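# Move the flag from its foot onto the tray

## Task

Pull the flag free of its foot and set it down lying flat on the tray, so that every part of the flag is above the tray while the foot stays upright on the table (folded cloth is acceptable). At the end the flag must rest there without being held, and the arm must have withdrawn so that no hand remains above the tray.

## Robot and tools

Robot: two arms, left_arm and right_arm, each ending in a sixteen-motor hand. right_arm has a right hand; left_arm has a left hand that mirrors it.

Frames. The scene frame has its origin at table-top height, midway between the arms' nominal bases, with +z up, +x out over the table, and left_arm on the +y side. Image left/right does not match these names. The actual bases are: left_arm at (+0.043, +0.230, 0) m with quat_wxyz (+1.000, 0, 0, -0.008), and right_arm at (-0.050, -0.354, 0) m with quat_wxyz (+1.000, 0, 0, -0.003). Hand poses, velocities, Hand target and wrist-camera poses are given in each arm's own base frame. Fixed cameras and the table use the scene frame.

Hand point axes (right hand). +z runs along the straightened fingers toward the tips. +x runs across the palm away from the thumb; on the left hand +x points toward the thumb instead. +y points out of the palm face, which sits at y = -0.062 m. Straight fingertips reach about z = +0.122 m. Bending a finger first swings its tip toward +y. A rigid mast on the palm side of the wrist (x +0.05 to +0.10, z -0.16 to -0.11, out to y = +0.06 m; x flips sign on the left hand) can strike objects.

execute_actions(actions, cameras). actions is a list of actions. Each action is a list of 1 to 15 rows, and each row is one 1/30 s control step. If an action has fewer than 15 rows, its final row repeats to fill the rest, so one action lasts 0.5 s. Every row holds exactly 48 numbers in [-1, 1], covering both arms even when only one moves, in this order:
- left_arm dx, dy, dz, rx, ry, rz
- 16 left hand motor goals
- left current_limit, speed
- right_arm dx, dy, dz, rx, ry, rz
- 16 right hand motor goals
- right current_limit, speed

dx..rz are offsets, not poses. They are measured from that arm's Hand target as it stood when the action began and use the arm's base axes. 1.0 equals 0.6 m or 180 degrees. rx, ry, rz together form one rotation vector, turning about the Hand target position. All rows of an action count from the same start point, so a row of zeros means hold the start pose. A later action or call counts from the new Hand target, so sending the same offset again moves the arm further. The controller limits the commanded orientation to within 40 degrees of the measured one. Position takes priority over orientation.

The hand point often stops short of its target, and right_arm's elbow sags under load. To close a gap, send the remaining distance as a further offset, aiming higher if the hand hangs low. To stop pushing on something, command the target back past the hand point.

Hand motor order: index_mcp, index_abd, index_pip, index_dip, middle_mcp, middle_abd, middle_pip, middle_dip, ring_mcp, ring_abd, ring_pip, ring_dip, thumb_cmc, thumb_axl, thumb_mcp, thumb_ipl. Each value is an absolute goal scaled between the hinge's two stops. Lower values curl the fingers toward the palm. The straight settings are:
- _mcp +0.75
- _abd +0.00
- _pip +0.58
- _dip +0.70
- thumb_cmc +0.71 (lower swings the thumb in front of the palm)
- thumb_axl +0.68
- thumb_mcp +0.23
- thumb_ipl +0.17

A 0 is an actual goal. To leave a hand unchanged, send back its hand_goal, hand_current_limit and hand_speed. current_limit maps -1 to 0 mA and +1 to 550 mA, with a floor of 11 mA. speed gives (speed + 1) / 2 of 8.5 rad/s. The starting values are +0.4 and -0.6, and the last values written stay active. A finger grips only while its goal lies beyond the surface it touches.

cameras: a list of names, ["all"], or []. If left out, an empty actions list returns every image and any other call returns none. An unknown name makes the call invalid. Cameras are cam_head_left (672x504), cam_head_right (672x504), cam_high (672x504), cam_left_wrist (616x616) and cam_right_wrist (616x616). The wrist cameras are fisheye and can lag slightly while their arm moves.

zoom_image(camera, region) enlarges part of that camera's most recent image. region is [x0, y0, x1, y1] in pixels from the top-left corner, at most 504 wide and 504 high.

finished_scene(scene) closes the current scene, given by its integer number, and cannot be undone. Call it only once the flag rests on the tray and both hands are clear.

Results. Each arm reports:
- end_effector_position (m) and end_effector_quat_wxyz, in its base frame and possibly a few cm off.
- Hand target, which is the reference for the next offsets.
- Joint positions, joint velocities (possibly just "within noise") and joint torques (these include gravity and friction).

Per motor, in the order above, you also get:
- hand_goal
- hand_measured
- hand_current_ma
- hand_state: moving, goal, blocked or overload

Plus hand_current_limit and hand_speed. Some calls add step readings of intermediate positions. MOTOR HOT appears from 85 °C; at 100 °C an OVER-TEMPERATURE FAULT drops the arm for 30 to 60 s or longer.

Things to avoid:
- dropping the flag or releasing it while it moves
- slamming into, or pressing hard on, the table, tray or foot
- knocking the foot over
- letting anything fall off the table
- any contact between the two arms, including one hand closing on the other's fingers
- keeping a motor at 495 mA or more for 5 s, which causes an overload shutdown
- holding the arm stretched out or straining for a long time, which builds heat

Small moves may not start at all. Objects can sometimes be nudged by outside disturbances.

Each tool is called after "Request:" by a JSON object that holds its "api" and its "payload".

## Session

Request:
{"api": "execute_actions", "payload": {"actions": []}}

Scene clock: 0.00 s.
left_arm: end_effector_position=(+0.0662, +0.2534, +0.1606) hand_goal=(+0.754, +0.000, +0.576, +0.696, +0.754, +0.000, +0.576, +0.696, +0.754, +0.000, +0.576, +0.696, +0.714, +0.678, +0.226, +0.168) hand_measured=(+0.754, +0.000, +0.576, +0.696, +0.754, +0.000, +0.576, +0.696, +0.754, +0.000, +0.576, +0.696, +0.714, +0.678, +0.226, +0.168) hand_current_ma=(+0, +0, +0, +0, +0, +0, +0, +0, +0, +0, +0, +0, +0, +0, +0, +0) hand_state=(goal, goal, goal, goal, goal, goal, goal, goal, goal, goal, goal, goal, goal, goal, goal, goal) hand_current_limit=0.40 hand_speed=-0.60 end_effector_quat_wxyz=(+0.034, +0.159, +0.963, +0.216) | right_arm: end_effector_position=(+0.2713, -0.0267, +0.1578) hand_goal=(+0.754, +0.000, +0.576, +0.696, +0.754, +0.000, +0.576, +0.696, +0.754, +0.000, +0.576, +0.696, +0.714, +0.678, +0.226, +0.168) hand_measured=(+0.754, +0.000, +0.576, +0.696, +0.754, +0.000, +0.576, +0.696, +0.754, +0.000, +0.576, +0.696, +0.714, +0.678, +0.226, +0.168) hand_current_ma=(+0, +0, +0, +0, +0, +0, +0, +0, +0, +0, +0, +0, +0, +0, +0, +0) hand_state=(goal, goal, goal, goal, goal, goal, goal, goal, goal, goal, goal, goal, goal, goal, goal, goal) hand_current_limit=0.40 hand_speed=-0.60 end_effector_quat_wxyz=(+0.234, +0.152, +0.894, -0.352)
Joint positions: left_arm=[1.21 0.389 0.418 -1.16 -0.017 -0.029] | right_arm=[0.23 0.68 0.564 -1.236 0.852 -1.104]
Joint velocities: within noise
Joint torques (N m): no reading
Heat: left arm: hottest shoulder 33 °C; right arm: hottest shoulder 32 °C.
Hand target: left_arm +0.0680, +0.2580, +0.1759; +0.037, +0.159, +0.960, +0.230 | right_arm +0.2770, -0.0252, +0.1683; +0.243, +0.156, +0.892, -0.348

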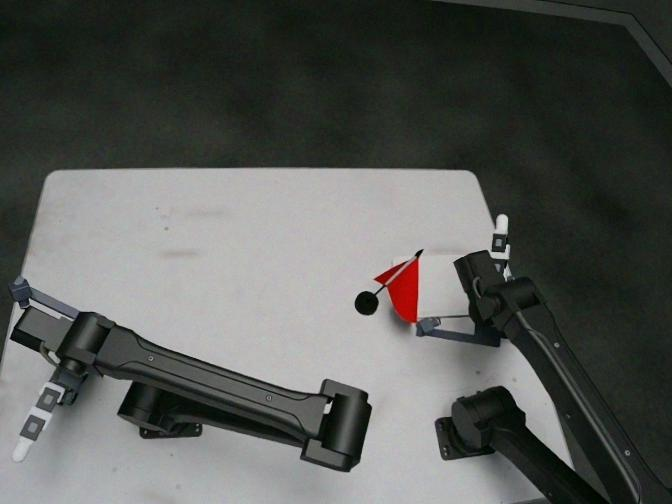

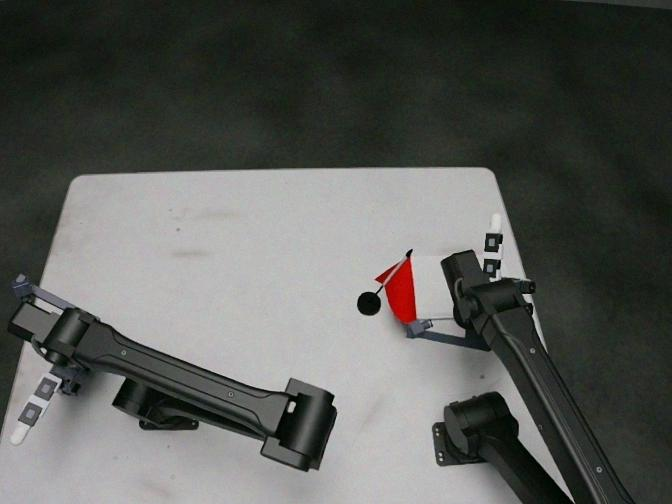

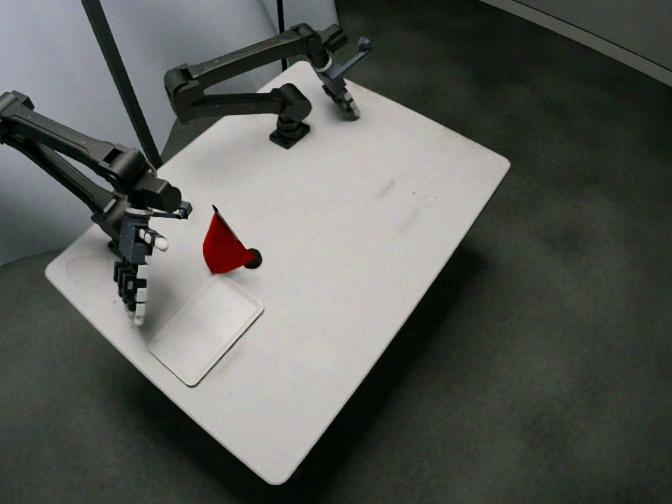

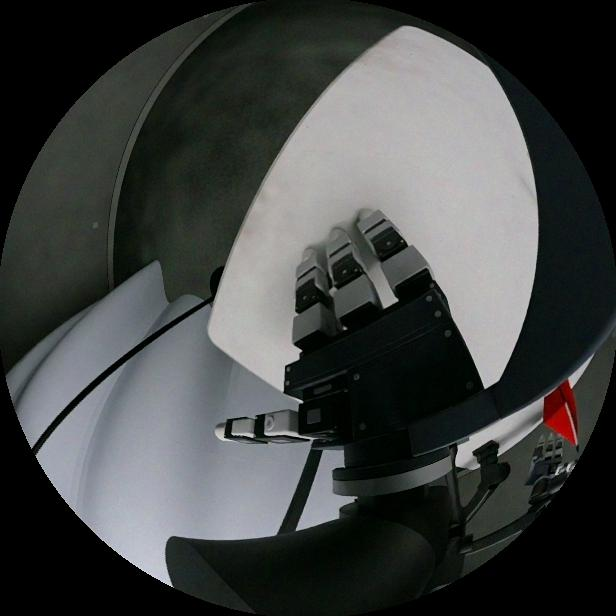

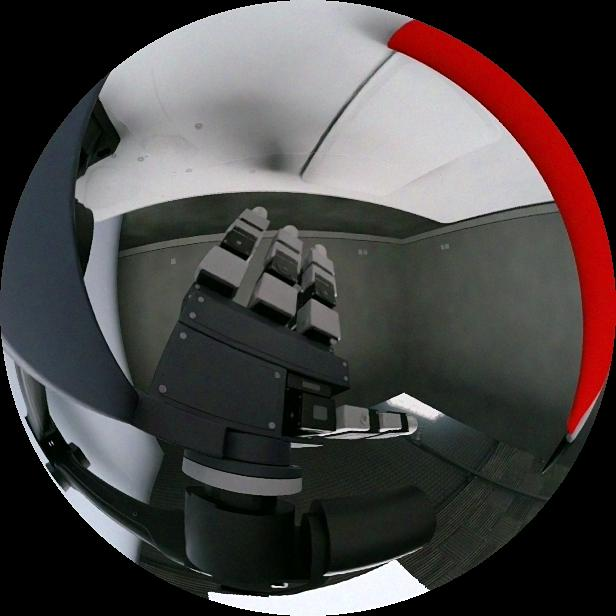

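Request:
{"api": "zoom_image", "payload": {"camera": "cam_head_left", "region": [330, 220, 530, 370]}}

Request:
{"api": "zoom_image", "payload": {"camera": "cam_high", "region": [90, 170, 330, 400]}}

Request:
{"api": "zoom_image", "payload": {"camera": "cam_head_right", "region": [330, 220, 530, 370]}}

Scaled by 2.520 from the camera's 672x504 image, which has a finer 960x720 frame.

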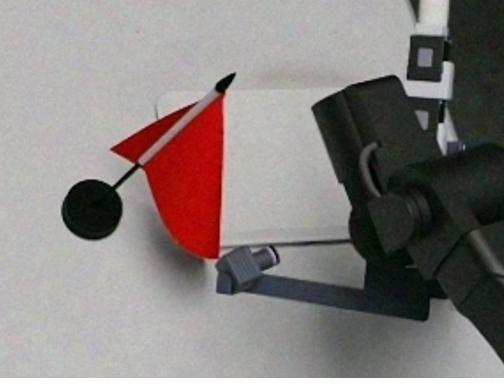

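Scaled by 2.100 from the camera's 672x504 image, which has a finer 960x720 frame.

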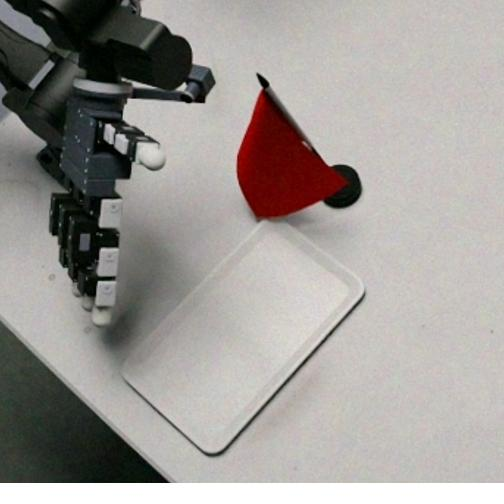

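Scaled by 2.520 from the camera's 672x504 image, which has a finer 960x720 frame.

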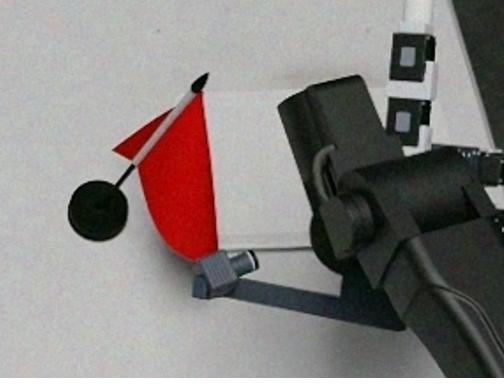

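Request:
{"api": "execute_actions", "payload": {"actions": [[[0,0,0,0,0,0,0.75,0,0.58,0.7,0.75,0,0.58,0.7,0.75,0,0.58,0.7,0.71,0.68,0.23,0.17,0.4,-0.6,-0.05,0,0.08,0,0,0,0.75,0,0.58,0.7,0.75,0,0.58,0.7,0.75,0,0.58,0.7,0.71,0.68,0.23,0.17,0.4,-0.6]],[[0,0,0,0,0,0,0.75,0,0.58,0.7,0.75,0,0.58,0.7,0.75,0,0.58,0.7,0.71,0.68,0.23,0.17,0.4,-0.6,-0.05,0,0.08,0,0,0,0.75,0,0.58,0.7,0.75,0,0.58,0.7,0.75,0,0.58,0.7,0.71,0.68,0.23,0.17,0.4,-0.6]],[[0,0,0,0,0,0,0.75,0,0.58,0.7,0.75,0,0.58,0.7,0.75,0,0.58,0.7,0.71,0.68,0.23,0.17,0.4,-0.6,-0.05,-0.08,0.05,0,0,0,0.75,0,0.58,0.7,0.75,0,0.58,0.7,0.75,0,0.58,0.7,0.71,0.68,0.23,0.17,0.4,-0.6]]], "cameras": ["all"]}}

Scene clock: 35.00 s.
left_arm: end_effector_position=(+0.0662, +0.2534, +0.1606) hand_goal=(+0.750, +0.000, +0.580, +0.700, +0.750, +0.000, +0.580, +0.700, +0.750, +0.000, +0.580, +0.700, +0.710, +0.680, +0.230, +0.170) hand_measured=(+0.754, +0.000, +0.578, +0.698, +0.754, +0.000, +0.578, +0.698, +0.754, +0.000, +0.578, +0.698, +0.716, +0.678, +0.224, +0.168) hand_current_ma=(+7, +0, -2, -3, +7, +0, -2, -3, +7, +0, -2, -3, +8, -4, -12, -4) hand_state=(goal, goal, goal, goal, goal, goal, goal, goal, goal, goal, goal, goal, goal, goal, goal, goal) hand_current_limit=0.40 hand_speed=-0.60 end_effector_quat_wxyz=(+0.034, +0.159, +0.963, +0.216) | right_arm: end_effector_position=(+0.1840, -0.0722, +0.2687) hand_goal=(+0.750, +0.000, +0.580, +0.700, +0.750, +0.000, +0.580, +0.700, +0.750, +0.000, +0.580, +0.700, +0.710, +0.680, +0.230, +0.170) hand_measured=(+0.742, +0.000, +0.576, +0.696, +0.744, +0.000, +0.576, +0.696, +0.744, +0.000, +0.576, +0.696, +0.704, +0.678, +0.226, +0.168) hand_current_ma=(-7, +0, -2, -2, -5, +0, -2, -2, -5, +0, -2, -2, -4, -1, -5, -2) hand_state=(goal, goal, goal, goal, goal, goal, goal, goal, goal, goal, goal, goal, goal, goal, goal, goal) hand_current_limit=0.40 hand_speed=-0.60 end_effector_quat_wxyz=(+0.213, +0.152, +0.892, -0.369)
Joint positions: left_arm=[1.21 0.389 0.418 -1.16 -0.017 -0.029] | right_arm=[-0.02 0.398 0.791 -1.549 0.8 -1.43]
Joint torques (N m): left_arm=[0.38 3.43 12.03 0.96 0 0.09] | right_arm=[0.91 2.84 13.63 1.85 0.77 -0.06]
Heat: left arm: hottest elbow 43 °C; right arm: hottest elbow 33 °C.
Hand target: left_arm +0.0680, +0.2580, +0.1759; +0.037, +0.159, +0.960, +0.230 | right_arm +0.1870, -0.0731, +0.2943; +0.243, +0.156, +0.892, -0.348
Off the commanded pose: left_arm 0.016 m, 2 deg | right_arm 0.026 m, 4 deg.
Step readings (end_effector_position of left_arm | right_arm):
0: (+0.0662, +0.2534, +0.1606) | (+0.2713, -0.0267, +0.1578)
1: (+0.0662, +0.2534, +0.1606) | (+0.2710, -0.0267, +0.1576)
2: (+0.0662, +0.2534, +0.1606) | (+0.2685, -0.0273, +0.1572)
4: (+0.0662, +0.2534, +0.1606) | (+0.2586, -0.0294, +0.1579)
8: (+0.0662, +0.2534, +0.1606) | (+0.2442, -0.0326, +0.1710)
15: (+0.0662, +0.2534, +0.1606) | (+0.2397, -0.0301, +0.1893)
16: (+0.0662, +0.2534, +0.1606) | (+0.2387, -0.0300, +0.1895)
17: (+0.0662, +0.2534, +0.1606) | (+0.2359, -0.0303, +0.1903)
19: (+0.0662, +0.2534, +0.1606) | (+0.2282, -0.0313, +0.1963)
23: (+0.0662, +0.2534, +0.1606) | (+0.2193, -0.0321, +0.2222)
30: (+0.0662, +0.2534, +0.1606) | (+0.2120, -0.0293, +0.2392)
31: (+0.0662, +0.2534, +0.1606) | (+0.2112, -0.0295, +0.2390)
32: (+0.0662, +0.2534, +0.1606) | (+0.2104, -0.0311, +0.2393)
34: (+0.0662, +0.2534, +0.1606) | (+0.2052, -0.0425, +0.2428)
38: (+0.0662, +0.2534, +0.1606) | (+0.1909, -0.0651, +0.2590)
45: (+0.0662, +0.2534, +0.1606) | (+0.1852, -0.0725, +0.2724)
camera_calibration:
cam_right_wrist: T_world_to_cam=[[0.954519, 0.296664, 0.0297475, -0.122252], [-0.0564919, 0.0819879, 0.995031, -0.293573], [0.292751, -0.951456, 0.0950181, -0.019366], [0, 0, 0, 1]] pos_world=[0.105777, 0.0419114, 0.297591]

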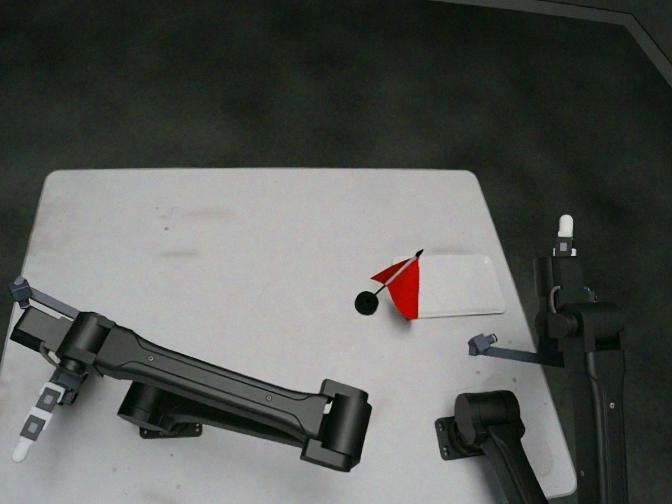

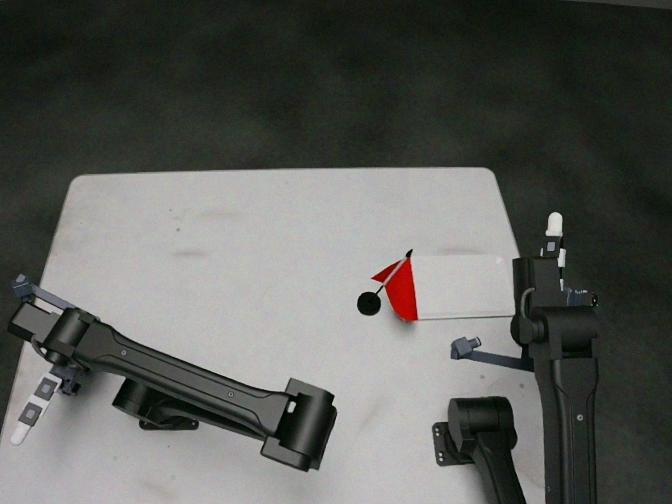

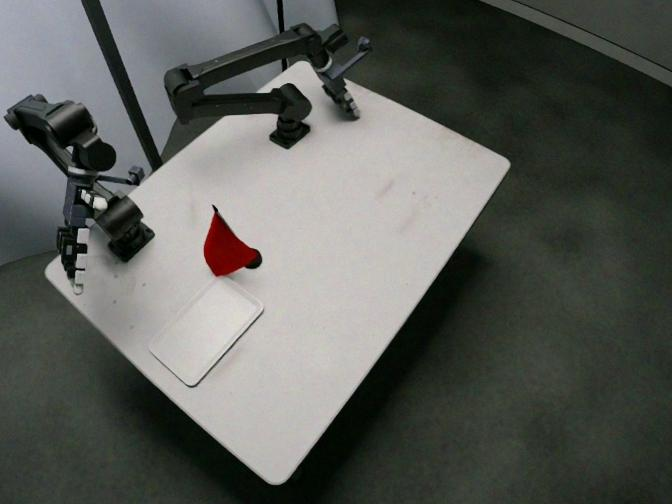

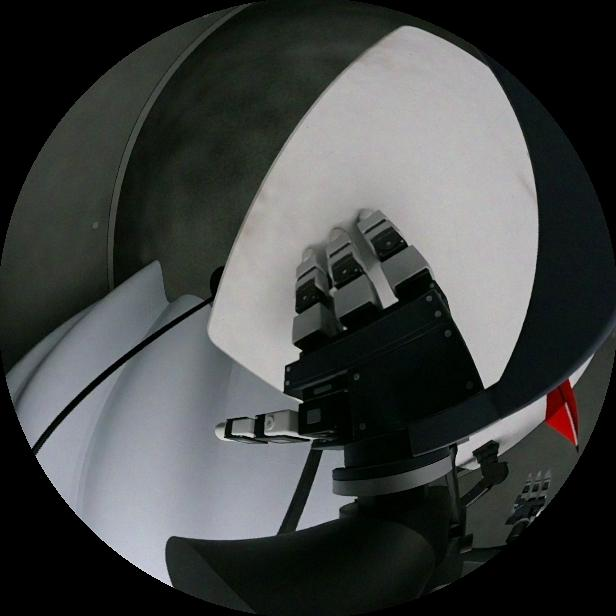

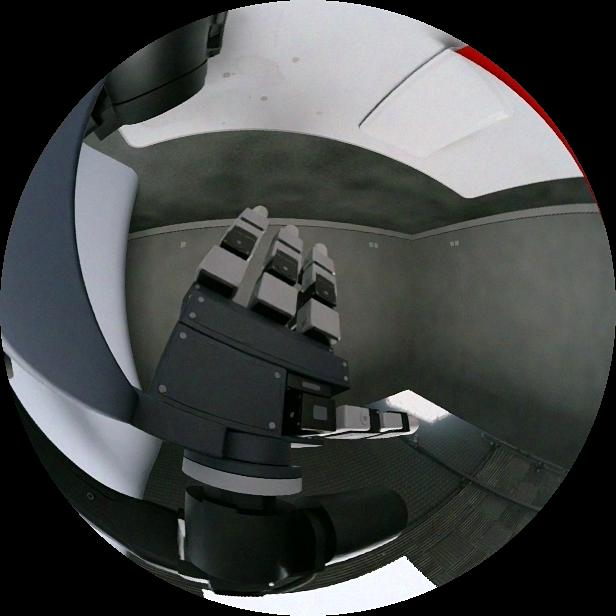

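Request:
{"api": "zoom_image", "payload": {"camera": "cam_head_left", "region": [340, 230, 530, 335]}}

Request:
{"api": "zoom_image", "payload": {"camera": "cam_high", "region": [130, 190, 290, 400]}}

Request:
{"api": "zoom_image", "payload": {"camera": "cam_head_right", "region": [340, 230, 530, 335]}}

Scaled by 2.653 from the camera's 672x504 image, which has a finer 960x720 frame.

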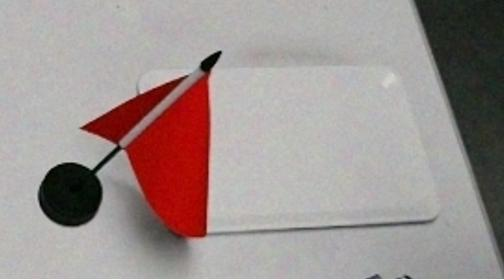

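Scaled by 2.400 from the camera's 672x504 image, which has a finer 960x720 frame.

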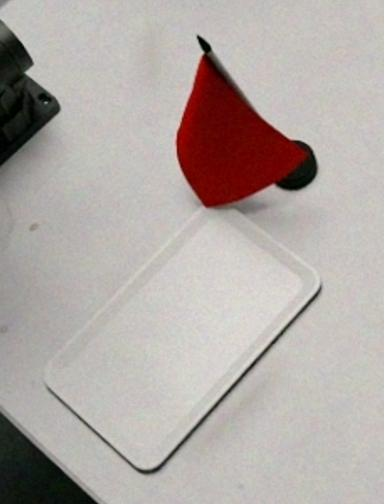

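Scaled by 2.653 from the camera's 672x504 image, which has a finer 960x720 frame.

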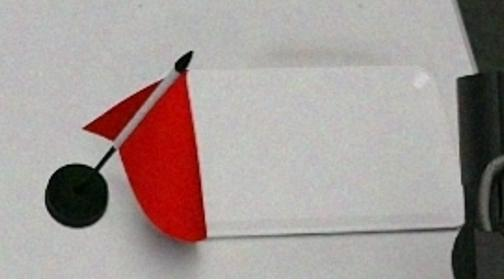

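Request:
{"api": "execute_actions", "payload": {"actions": [[[0,0,0,0,0,0,0.75,0,0.58,0.7,0.75,0,0.58,0.7,0.75,0,0.58,0.7,0.71,0.68,0.23,0.17,0.4,-0.6,0.06,-0.032,0.02,0.0206,-0.0696,0.054,0.75,0,0.58,0.7,0.75,0,0.58,0.7,0.75,0,0.58,0.7,0.71,0.68,0.23,0.17,0.4,-0.6]],[[0,0,0,0,0,0,0.75,0,0.58,0.7,0.75,0,0.58,0.7,0.75,0,0.58,0.7,0.71,0.68,0.23,0.17,0.4,-0.6,0.06,-0.032,0.02,0.0206,-0.0696,0.054,0.75,0,0.58,0.7,0.75,0,0.58,0.7,0.75,0,0.58,0.7,0.71,0.68,0.23,0.17,0.4,-0.6]],[[0,0,0,0,0,0,0.75,0,0.58,0.7,0.75,0,0.58,0.7,0.75,0,0.58,0.7,0.71,0.68,0.23,0.17,0.4,-0.6,0.06,-0.02,0.01,0.0206,-0.0696,0.054,0.75,0,0.58,0.7,0.75,0,0.58,0.7,0.75,0,0.58,0.7,0.71,0.68,0.23,0.17,0.4,-0.6]],[[0,0,0,0,0,0,0.75,0,0.58,0.7,0.75,0,0.58,0.7,0.75,0,0.58,0.7,0.71,0.68,0.23,0.17,0.4,-0.6,0.06,0,0,0.0206,-0.0696,0.054,0.75,0,0.58,0.7,0.75,0,0.58,0.7,0.75,0,0.58,0.7,0.71,0.68,0.23,0.17,0.4,-0.6]],[[0,0,0,0,0,0,0.75,0,0.58,0.7,0.75,0,0.58,0.7,0.75,0,0.58,0.7,0.71,0.68,0.23,0.17,0.4,-0.6,0.04,0,0,0.0102,-0.0346,0.027,0.75,0,0.58,0.7,0.75,0,0.58,0.7,0.75,0,0.58,0.7,0.71,0.68,0.23,0.17,0.4,-0.6]]], "cameras": ["all"]}}

Scene clock: 71.17 s.
left_arm: end_effector_position=(+0.0662, +0.2534, +0.1606) hand_goal=(+0.750, +0.000, +0.580, +0.700, +0.750, +0.000, +0.580, +0.700, +0.750, +0.000, +0.580, +0.700, +0.710, +0.680, +0.230, +0.170) hand_measured=(+0.754, +0.000, +0.578, +0.698, +0.754, +0.000, +0.578, +0.698, +0.754, +0.000, +0.578, +0.698, +0.716, +0.678, +0.224, +0.168) hand_current_ma=(+7, +0, -2, -3, +7, +0, -2, -3, +7, +0, -2, -3, +8, -4, -12, -4) hand_state=(goal, goal, goal, goal, goal, goal, goal, goal, goal, goal, goal, goal, goal, goal, goal, goal) hand_current_limit=0.40 hand_speed=-0.60 end_effector_quat_wxyz=(+0.034, +0.159, +0.963, +0.216) | right_arm: end_effector_position=(+0.3532, -0.1262, +0.3331) hand_goal=(+0.750, +0.000, +0.580, +0.700, +0.750, +0.000, +0.580, +0.700, +0.750, +0.000, +0.580, +0.700, +0.710, +0.680, +0.230, +0.170) hand_measured=(+0.748, -0.002, +0.578, +0.698, +0.748, -0.002, +0.578, +0.698, +0.748, -0.004, +0.578, +0.696, +0.708, +0.678, +0.228, +0.168) hand_current_ma=(-1, -1, -1, -2, -1, -1, -1, -2, -1, -1, -1, -2, -1, -1, -2, -1) hand_state=(goal, goal, goal, goal, goal, goal, goal, goal, goal, goal, goal, goal, goal, goal, goal, goal) hand_current_limit=0.40 hand_speed=-0.60 end_effector_quat_wxyz=(+0.709, -0.004, +0.706, -0.010)
Joint positions: left_arm=[1.21 0.389 0.418 -1.16 -0.017 -0.029] | right_arm=[-0.864 0.957 0.501 0.462 -0.856 -1.586]
Joint torques (N m): left_arm=[0.32 3.49 12.01 0.95 0.01 0.09] | right_arm=[2.32 -2.43 8.49 2.85 0.12 0.11]
Heat: left arm: hottest elbow 47 °C; right arm: hottest elbow 36 °C.
Hand target: left_arm +0.0680, +0.2580, +0.1759; +0.037, +0.159, +0.960, +0.230 | right_arm +0.3550, -0.1236, +0.3243; +0.707, +0.000, +0.707, +0.001
Off the commanded pose: left_arm 0.016 m, 2 deg | right_arm 0.009 m, 1 deg.
Step readings (end_effector_position of left_arm | right_arm):
0: (+0.0662, +0.2534, +0.1606) | (+0.1840, -0.0722, +0.2687)
1: (+0.0662, +0.2534, +0.1606) | (+0.1846, -0.0723, +0.2692)
2: (+0.0662, +0.2534, +0.1606) | (+0.1884, -0.0728, +0.2724)
4: (+0.0662, +0.2534, +0.1606) | (+0.2015, -0.0766, +0.2862)
8: (+0.0662, +0.2534, +0.1606) | (+0.2166, -0.0843, +0.3140)
15: (+0.0662, +0.2534, +0.1606) | (+0.2260, -0.0864, +0.3170)
16: (+0.0662, +0.2534, +0.1606) | (+0.2267, -0.0866, +0.3158)
17: (+0.0662, +0.2534, +0.1606) | (+0.2296, -0.0874, +0.3164)
19: (+0.0662, +0.2534, +0.1606) | (+0.2386, -0.0912, +0.3213)
23: (+0.0662, +0.2534, +0.1606) | (+0.2492, -0.0964, +0.3303)
30: (+0.0662, +0.2534, +0.1606) | (+0.2549, -0.1052, +0.3311)
31: (+0.0662, +0.2534, +0.1606) | (+0.2563, -0.1053, +0.3302)
32: (+0.0662, +0.2534, +0.1606) | (+0.2593, -0.1032, +0.3317)
34: (+0.0662, +0.2534, +0.1606) | (+0.2667, -0.1018, +0.3352)
38: (+0.0662, +0.2534, +0.1606) | (+0.2789, -0.1105, +0.3312)
45: (+0.0662, +0.2534, +0.1606) | (+0.2909, -0.1225, +0.3242)
46: (+0.0662, +0.2534, +0.1606) | (+0.2916, -0.1220, +0.3261)
47: (+0.0662, +0.2534, +0.1606) | (+0.2931, -0.1198, +0.3289)
49: (+0.0662, +0.2534, +0.1606) | (+0.2987, -0.1152, +0.3359)
53: (+0.0662, +0.2534, +0.1606) | (+0.3141, -0.1184, +0.3323)
60: (+0.0662, +0.2534, +0.1606) | (+0.3271, -0.1254, +0.3216)
61: (+0.0662, +0.2534, +0.1606) | (+0.3278, -0.1252, +0.3237)
62: (+0.0662, +0.2534, +0.1606) | (+0.3289, -0.1236, +0.3265)
64: (+0.0662, +0.2534, +0.1606) | (+0.3339, -0.1222, +0.3317)
68: (+0.0662, +0.2534, +0.1606) | (+0.3470, -0.1228, +0.3297)
75: (+0.0662, +0.2534, +0.1606) | (+0.3534, -0.1265, +0.3260)
camera_calibration:
cam_right_wrist: T_world_to_cam=[[0.0228214, 0.609486, 0.792468, -0.155101], [-0.714755, -0.544278, 0.439187, -0.00500598], [0.699002, -0.576444, 0.423212, -0.331946], [0, 0, 0, 1]] pos_world=[0.231992, -0.099541, 0.265594]

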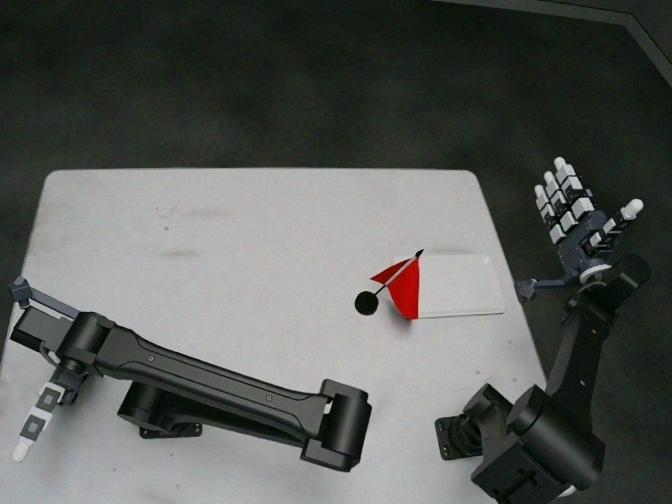

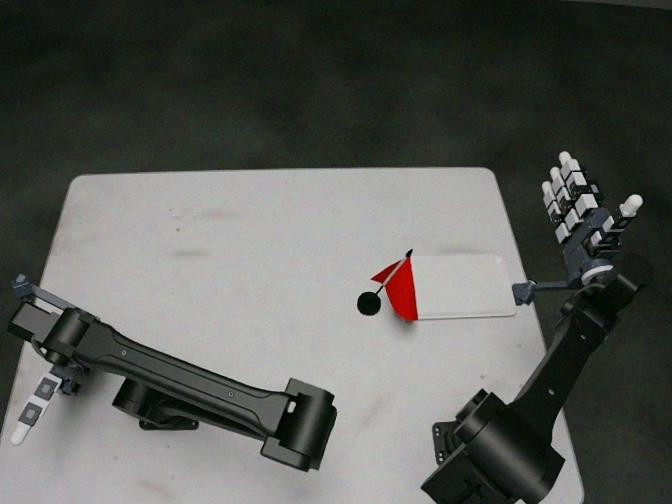

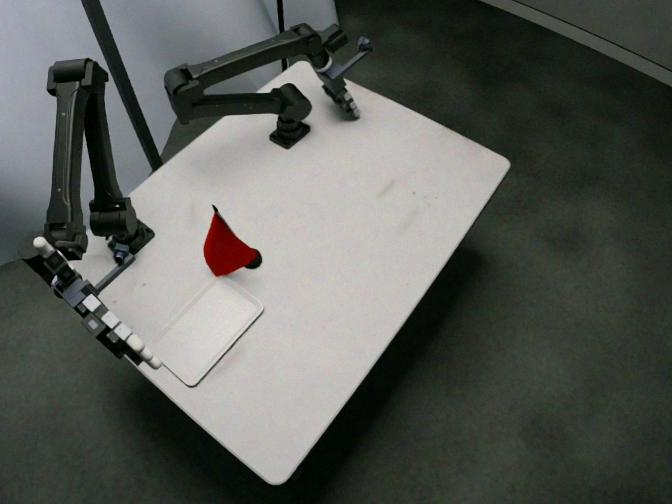

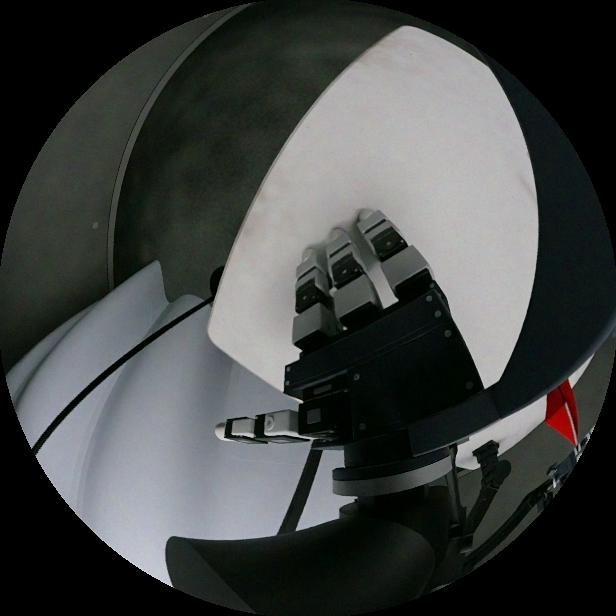

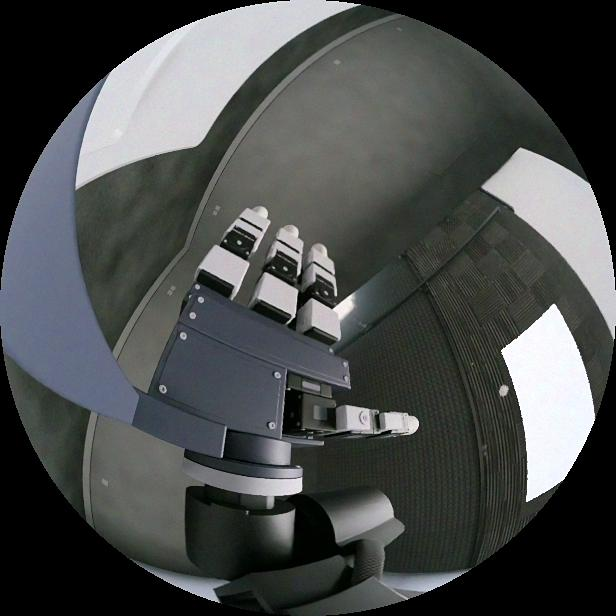

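Request:
{"api": "zoom_image", "payload": {"camera": "cam_high", "region": [20, 220, 180, 380]}}

Request:
{"api": "zoom_image", "payload": {"camera": "cam_head_left", "region": [500, 140, 670, 310]}}

Request:
{"api": "zoom_image", "payload": {"camera": "cam_head_right", "region": [500, 140, 670, 310]}}

Scaled by 3.150 from the camera's 672x504 image, which has a finer 960x720 frame.

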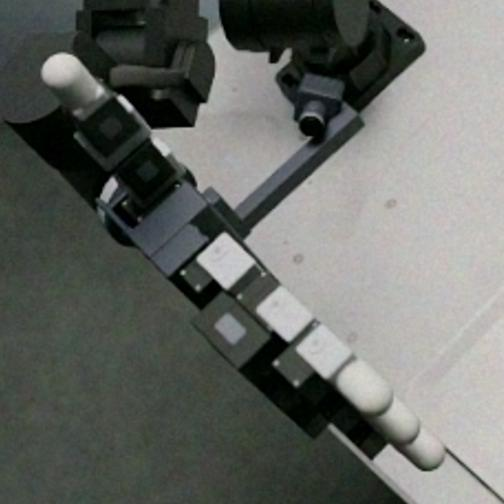

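Scaled by 2.965 from the camera's 672x504 image, which has a finer 960x720 frame.

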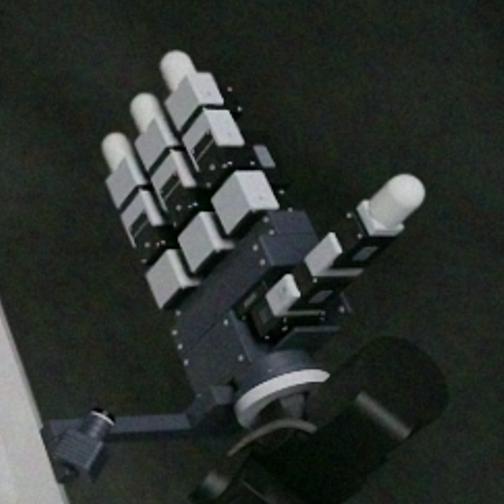

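Scaled by 2.965 from the camera's 672x504 image, which has a finer 960x720 frame.

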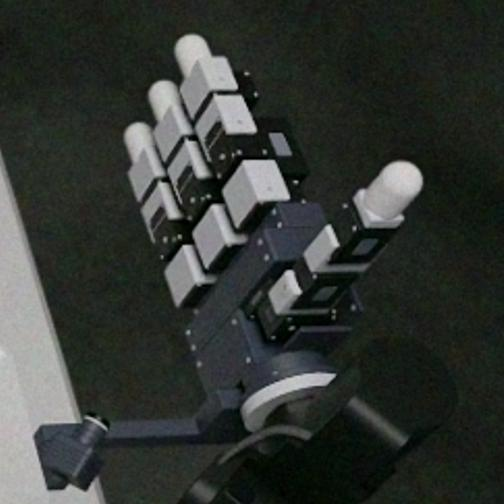

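Request:
{"api": "execute_actions", "payload": {"actions": [[[0,0,0,0,0,0,0.75,0,0.58,0.7,0.75,0,0.58,0.7,0.75,0,0.58,0.7,0.71,0.68,0.23,0.17,0.4,-0.6,0.06,0.05,0.01,0,0,0.1,0.75,0,0.58,0.7,0.75,0,0.58,0.7,0.75,0,0.58,0.7,0.71,0.68,0.23,0.17,0.4,-0.6]],[[0,0,0,0,0,0,0.75,0,0.58,0.7,0.75,0,0.58,0.7,0.75,0,0.58,0.7,0.71,0.68,0.23,0.17,0.4,-0.6,0.06,0.05,0,0,0,0.1,0.75,0,0.58,0.7,0.75,0,0.58,0.7,0.75,0,0.58,0.7,0.71,0.68,0.23,0.17,0.4,-0.6]],[[0,0,0,0,0,0,0.75,0,0.58,0.7,0.75,0,0.58,0.7,0.75,0,0.58,0.7,0.71,0.68,0.23,0.17,0.4,-0.6,0.06,0.05,0,0,0,0.1,0.75,0,0.58,0.7,0.75,0,0.58,0.7,0.75,0,0.58,0.7,0.71,0.68,0.23,0.17,0.4,-0.6]],[[0,0,0,0,0,0,0.75,0,0.58,0.7,0.75,0,0.58,0.7,0.75,0,0.58,0.7,0.71,0.68,0.23,0.17,0.4,-0.6,0.06,0.05,0,0,0,0.1167,0.75,0,0.58,0.7,0.75,0,0.58,0.7,0.75,0,0.58,0.7,0.71,0.68,0.23,0.17,0.4,-0.6]],[[0,0,0,0,0,0,0.75,0,0.58,0.7,0.75,0,0.58,0.7,0.75,0,0.58,0.7,0.71,0.68,0.23,0.17,0.4,-0.6,0,0,0,0.0713,-0.0113,0,0.75,0,0.58,0.7,0.75,0,0.58,0.7,0.75,0,0.58,0.7,0.71,0.68,0.23,0.17,0.4,-0.6]]], "cameras": ["all"]}}

Scene clock: 106.87 s.
left_arm: end_effector_position=(+0.0662, +0.2534, +0.1606) hand_goal=(+0.750, +0.000, +0.580, +0.700, +0.750, +0.000, +0.580, +0.700, +0.750, +0.000, +0.580, +0.700, +0.710, +0.680, +0.230, +0.170) hand_measured=(+0.754, +0.000, +0.578, +0.698, +0.754, +0.000, +0.578, +0.698, +0.754, +0.000, +0.578, +0.698, +0.716, +0.678, +0.224, +0.168) hand_current_ma=(+7, +0, -2, -3, +7, +0, -2, -3, +7, +0, -2, -3, +8, -4, -12, -4) hand_state=(goal, goal, goal, goal, goal, goal, goal, goal, goal, goal, goal, goal, goal, goal, goal, goal) hand_current_limit=0.40 hand_speed=-0.60 end_effector_quat_wxyz=(+0.034, +0.159, +0.963, +0.216) | right_arm: end_effector_position=(+0.4867, +0.0046, +0.3236) hand_goal=(+0.750, +0.000, +0.580, +0.700, +0.750, +0.000, +0.580, +0.700, +0.750, +0.000, +0.580, +0.700, +0.710, +0.680, +0.230, +0.170) hand_measured=(+0.750, -0.002, +0.578, +0.698, +0.750, -0.002, +0.578, +0.698, +0.750, -0.004, +0.578, +0.698, +0.710, +0.678, +0.230, +0.168) hand_current_ma=(+0, -1, -1, -1, +0, -1, +0, -1, +0, -1, -1, -2, +0, -1, +0, -1) hand_state=(goal, goal, goal, goal, goal, goal, goal, goal, goal, goal, goal, goal, goal, goal, goal, goal) hand_current_limit=0.40 hand_speed=-0.60 end_effector_quat_wxyz=(+0.571, -0.379, +0.597, +0.417)
Joint positions: left_arm=[1.21 0.389 0.418 -1.16 -0.017 -0.029] | right_arm=[-0.357 1.695 1.14 0.541 -1.554 -1.519]
Joint torques (N m): left_arm=[0.32 3.37 12 0.96 0.01 0.09] | right_arm=[1.08 -12.63 13.04 1.85 -0.03 0.11]
Heat: left arm: hottest elbow 49 °C; right arm: hottest elbow 36 °C.
Hand target: left_arm +0.0680, +0.2580, +0.1759; +0.037, +0.159, +0.960, +0.230 | right_arm +0.4990, -0.0036, +0.3304; +0.615, -0.373, +0.500, +0.483
Off the commanded pose: left_arm 0.016 m, 2 deg | right_arm 0.016 m, 14 deg.
joint sent to its limit (right arm) — joint 5 (wrist yaw), lower limit. The joint targets are off in orientation, not in position.
Step readings (end_effector_position of left_arm | right_arm):
0: (+0.0662, +0.2534, +0.1606) | (+0.3532, -0.1262, +0.3331)
1: (+0.0662, +0.2534, +0.1606) | (+0.3530, -0.1249, +0.3328)
2: (+0.0662, +0.2534, +0.1606) | (+0.3516, -0.1193, +0.3309)
4: (+0.0662, +0.2534, +0.1606) | (+0.3530, -0.1051, +0.3252)
8: (+0.0662, +0.2534, +0.1606) | (+0.3712, -0.0880, +0.3058)
15: (+0.0662, +0.2534, +0.1606) | (+0.3799, -0.0884, +0.3022)
16: (+0.0662, +0.2534, +0.1606) | (+0.3800, -0.0878, +0.3046)
17: (+0.0662, +0.2534, +0.1606) | (+0.3786, -0.0840, +0.3074)
19: (+0.0662, +0.2534, +0.1606) | (+0.3818, -0.0751, +0.3137)
23: (+0.0662, +0.2534, +0.1606) | (+0.4066, -0.0611, +0.3182)
30: (+0.0662, +0.2534, +0.1606) | (+0.4150, -0.0575, +0.3109)
31: (+0.0662, +0.2534, +0.1606) | (+0.4145, -0.0570, +0.3119)
32: (+0.0662, +0.2534, +0.1606) | (+0.4121, -0.0544, +0.3139)
34: (+0.0662, +0.2534, +0.1606) | (+0.4156, -0.0491, +0.3189)
38: (+0.0662, +0.2534, +0.1606) | (+0.4424, -0.0346, +0.3225)
45: (+0.0662, +0.2534, +0.1606) | (+0.4498, -0.0257, +0.3146)
46: (+0.0662, +0.2534, +0.1606) | (+0.4492, -0.0256, +0.3156)
47: (+0.0662, +0.2534, +0.1606) | (+0.4471, -0.0253, +0.3176)
49: (+0.0662, +0.2534, +0.1606) | (+0.4515, -0.0238, +0.3226)
53: (+0.0662, +0.2534, +0.1606) | (+0.4786, -0.0078, +0.3264)
60: (+0.0662, +0.2534, +0.1606) | (+0.4849, +0.0061, +0.3182)
61: (+0.0662, +0.2534, +0.1606) | (+0.4850, +0.0061, +0.3183)
62: (+0.0662, +0.2534, +0.1606) | (+0.4851, +0.0060, +0.3188)
64: (+0.0662, +0.2534, +0.1606) | (+0.4856, +0.0050, +0.3201)
68: (+0.0662, +0.2534, +0.1606) | (+0.4861, +0.0049, +0.3215)
75: (+0.0662, +0.2534, +0.1606) | (+0.4865, +0.0047, +0.3228)
camera_calibration:
cam_right_wrist: T_world_to_cam=[[-0.494379, 0.21704, 0.841714, 0.00724678], [0.286768, -0.873391, 0.393641, -0.305399], [0.820581, 0.435984, 0.369546, -0.392212], [0, 0, 0, 1]] pos_world=[0.413003, -0.097307, 0.259058]

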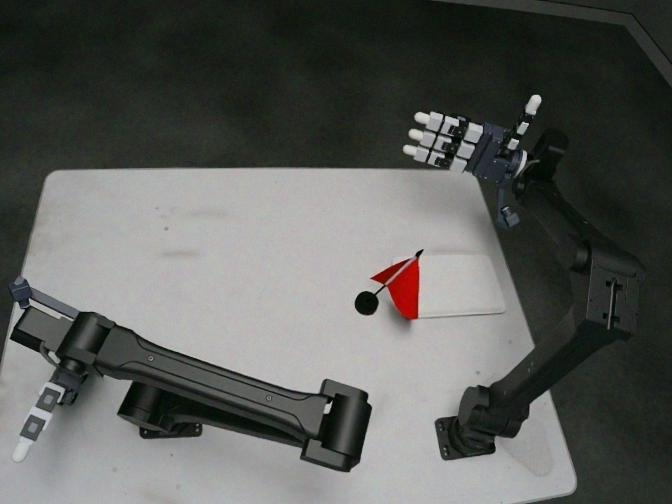

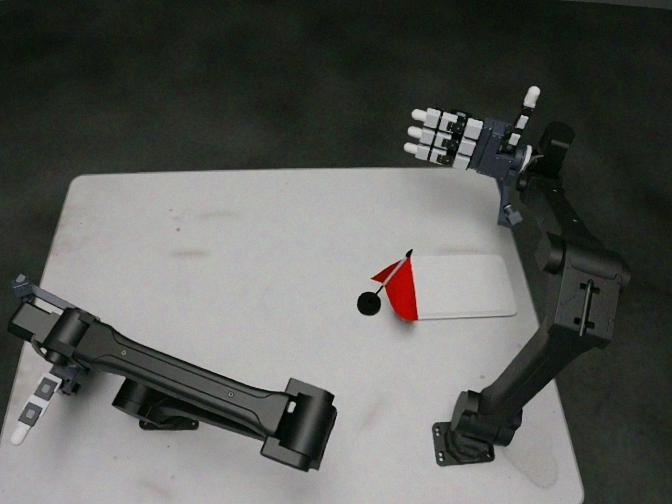

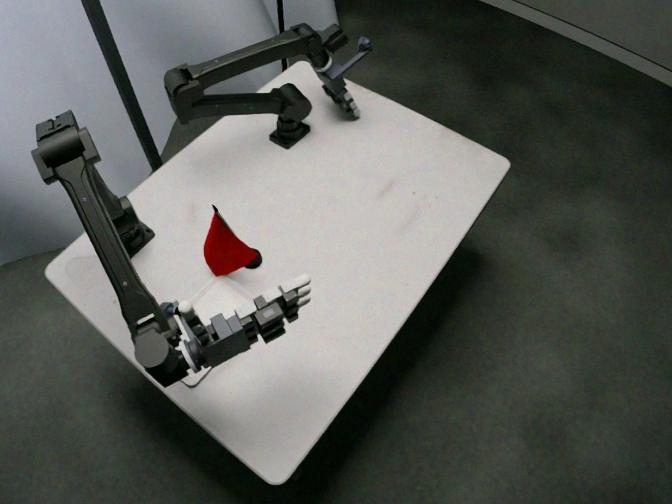

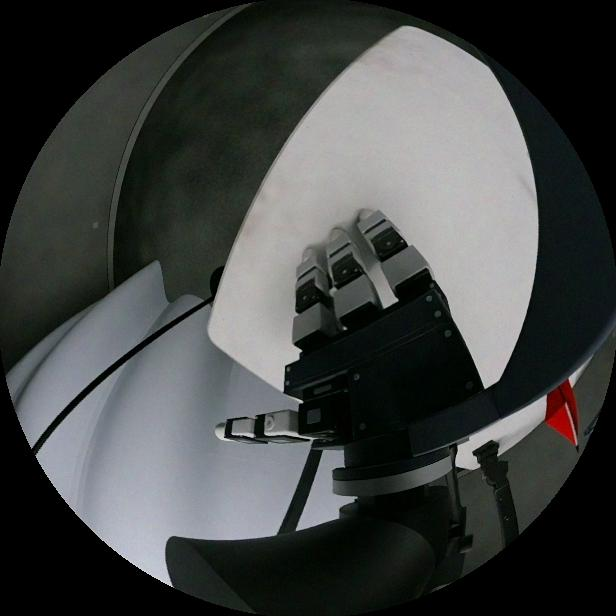

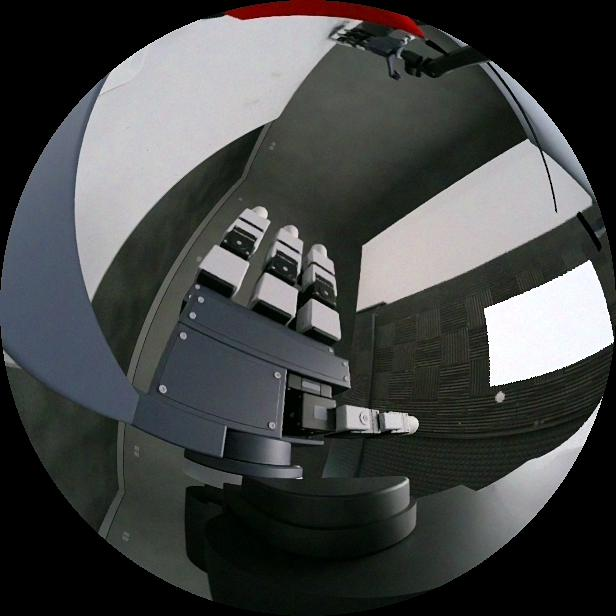

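Request:
{"api": "execute_actions", "payload": {"actions": [[[0,0,0,0,0,0,0.75,0,0.58,0.7,0.75,0,0.58,0.7,0.75,0,0.58,0.7,0.71,0.68,0.23,0.17,0.4,-0.6,-0.03,0.02,0,0.003,0.018,-0.08,0.07,0,0.44,0.7,0.07,0,0.44,0.7,0.07,0,0.44,0.7,-0.67,0.68,0.0,0.38,0.4,-0.6]],[[0,0,0,0,0,0,0.75,0,0.58,0.7,0.75,0,0.58,0.7,0.75,0,0.58,0.7,0.71,0.68,0.23,0.17,0.4,-0.6,-0.03,0.02,-0.02,0.003,0.018,-0.08,0.07,0,0.44,0.7,0.07,0,0.44,0.7,0.07,0,0.44,0.7,-0.67,0.68,0.0,0.38,0.4,-0.6]],[[0,0,0,0,0,0,0.75,0,0.58,0.7,0.75,0,0.58,0.7,0.75,0,0.58,0.7,0.71,0.68,0.23,0.17,0.4,-0.6,-0.02,0.04,-0.05,0,0,0,0.07,0,0.44,0.7,0.07,0,0.44,0.7,0.07,0,0.44,0.7,-0.67,0.68,0.0,0.38,0.4,-0.6]]], "cameras": ["all"]}}

Scene clock: 132.30 s.
left_arm: end_effector_position=(+0.0662, +0.2534, +0.1606) hand_goal=(+0.750, +0.000, +0.580, +0.700, +0.750, +0.000, +0.580, +0.700, +0.750, +0.000, +0.580, +0.700, +0.710, +0.680, +0.230, +0.170) hand_measured=(+0.754, +0.000, +0.578, +0.698, +0.754, +0.000, +0.578, +0.698, +0.754, +0.000, +0.578, +0.698, +0.716, +0.678, +0.224, +0.168) hand_current_ma=(+7, +0, -2, -3, +7, +0, -2, -3, +7, +0, -2, -3, +8, -4, -12, -4) hand_state=(goal, goal, goal, goal, goal, goal, goal, goal, goal, goal, goal, goal, goal, goal, goal, goal) hand_current_limit=0.40 hand_speed=-0.60 end_effector_quat_wxyz=(+0.034, +0.159, +0.963, +0.216) | right_arm: end_effector_position=(+0.4508, +0.0423, +0.2966) hand_goal=(+0.070, +0.000, +0.440, +0.700, +0.070, +0.000, +0.440, +0.700, +0.070, +0.000, +0.440, +0.700, -0.670, +0.680, +0.000, +0.380) hand_measured=(+0.072, -0.002, +0.442, +0.698, +0.072, -0.002, +0.442, +0.698, +0.072, -0.004, +0.442, +0.698, -0.678, +0.678, +0.002, +0.378) hand_current_ma=(+1, -1, +1, -1, +1, -1, +1, -1, +0, -1, +1, -2, -6, -1, +1, -1) hand_state=(goal, goal, goal, goal, goal, goal, goal, goal, goal, goal, goal, goal, goal, goal, goal, goal) hand_current_limit=0.40 hand_speed=-0.60 end_effector_quat_wxyz=(+0.696, -0.209, +0.602, +0.332)
Joint positions: left_arm=[1.21 0.389 0.418 -1.16 -0.017 -0.029] | right_arm=[-0.323 1.624 0.715 1.311 -1.069 -1.103]
Joint torques (N m): left_arm=[0.32 3.55 12.04 0.98 0.01 0.09] | right_arm=[2.02 -9.17 5.78 1.94 0.65 0.32]
Heat: left arm: hottest elbow 50 °C; right arm: hottest elbow 38 °C.
Hand target: left_arm +0.0680, +0.2580, +0.1759; +0.037, +0.159, +0.960, +0.230 | right_arm +0.4509, +0.0444, +0.2883; +0.690, -0.203, +0.606, +0.340
Off the commanded pose: left_arm 0.016 m, 2 deg | right_arm 0.008 m, 1 deg.
Step readings (end_effector_position of left_arm | right_arm):
0: (+0.0662, +0.2534, +0.1606) | (+0.4867, +0.0046, +0.3237)
1: (+0.0662, +0.2534, +0.1606) | (+0.4875, +0.0047, +0.3236)
2: (+0.0662, +0.2534, +0.1606) | (+0.4917, +0.0050, +0.3238)
4: (+0.0662, +0.2534, +0.1606) | (+0.4980, +0.0052, +0.3231)
8: (+0.0662, +0.2534, +0.1606) | (+0.4892, +0.0096, +0.3225)
15: (+0.0662, +0.2534, +0.1606) | (+0.4834, +0.0125, +0.3298)
16: (+0.0662, +0.2534, +0.1606) | (+0.4835, +0.0127, +0.3296)
17: (+0.0662, +0.2534, +0.1606) | (+0.4868, +0.0130, +0.3290)
19: (+0.0662, +0.2534, +0.1606) | (+0.4857, +0.0151, +0.3239)
23: (+0.0662, +0.2534, +0.1606) | (+0.4693, +0.0208, +0.3130)
30: (+0.0662, +0.2534, +0.1606) | (+0.4626, +0.0207, +0.3250)
31: (+0.0662, +0.2534, +0.1606) | (+0.4619, +0.0206, +0.3264)
32: (+0.0662, +0.2534, +0.1606) | (+0.4611, +0.0216, +0.3269)
34: (+0.0662, +0.2534, +0.1606) | (+0.4573, +0.0250, +0.3233)
38: (+0.0662, +0.2534, +0.1606) | (+0.4499, +0.0373, +0.3059)
45: (+0.0662, +0.2534, +0.1606) | (+0.4514, +0.0424, +0.2954)
camera_calibration:
cam_right_wrist: T_world_to_cam=[[-0.453082, 0.2564, 0.853801, -0.0198427], [-0.119983, -0.966571, 0.226594, -0.0147697], [0.883358, 0.000224293, 0.468699, -0.408505], [0, 0, 0, 1]] pos_world=[0.350093, -0.00909664, 0.211754]

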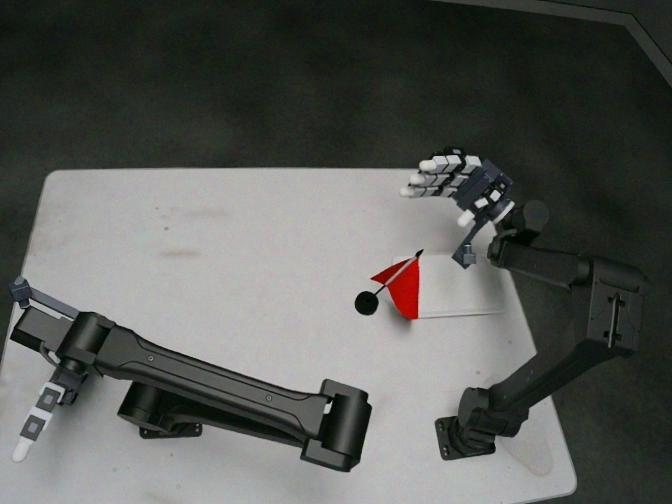

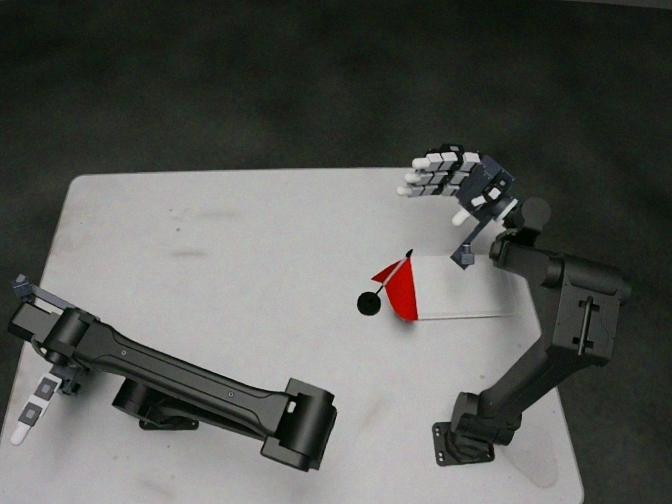

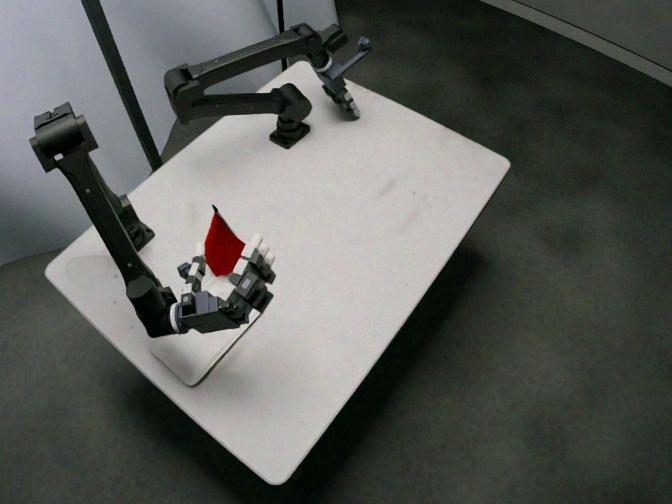

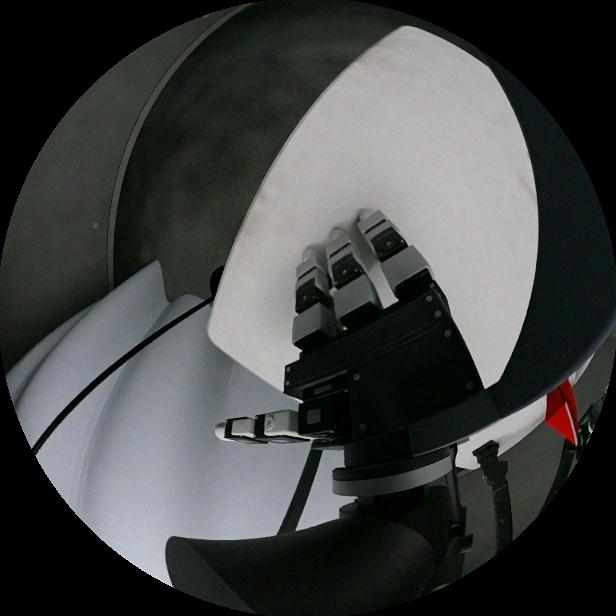

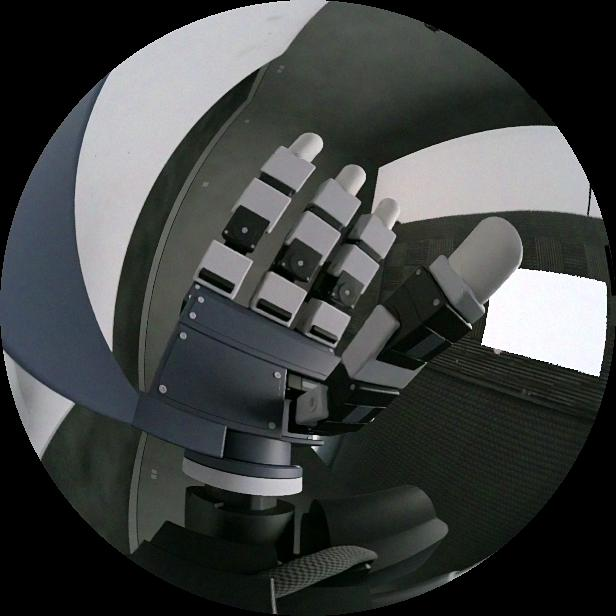

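Request:
{"api": "zoom_image", "payload": {"camera": "cam_head_left", "region": [340, 130, 540, 330]}}

Request:
{"api": "zoom_image", "payload": {"camera": "cam_high", "region": [130, 190, 310, 370]}}

Scaled by 2.520 from the camera's 672x504 image, which has a finer 960x720 frame.

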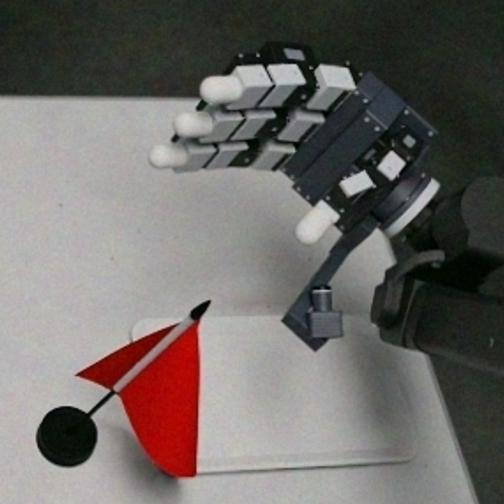

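Scaled by 2.800 from the camera's 672x504 image, which has a finer 960x720 frame.

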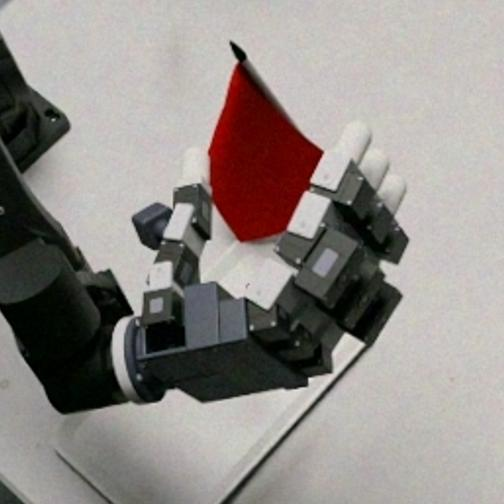

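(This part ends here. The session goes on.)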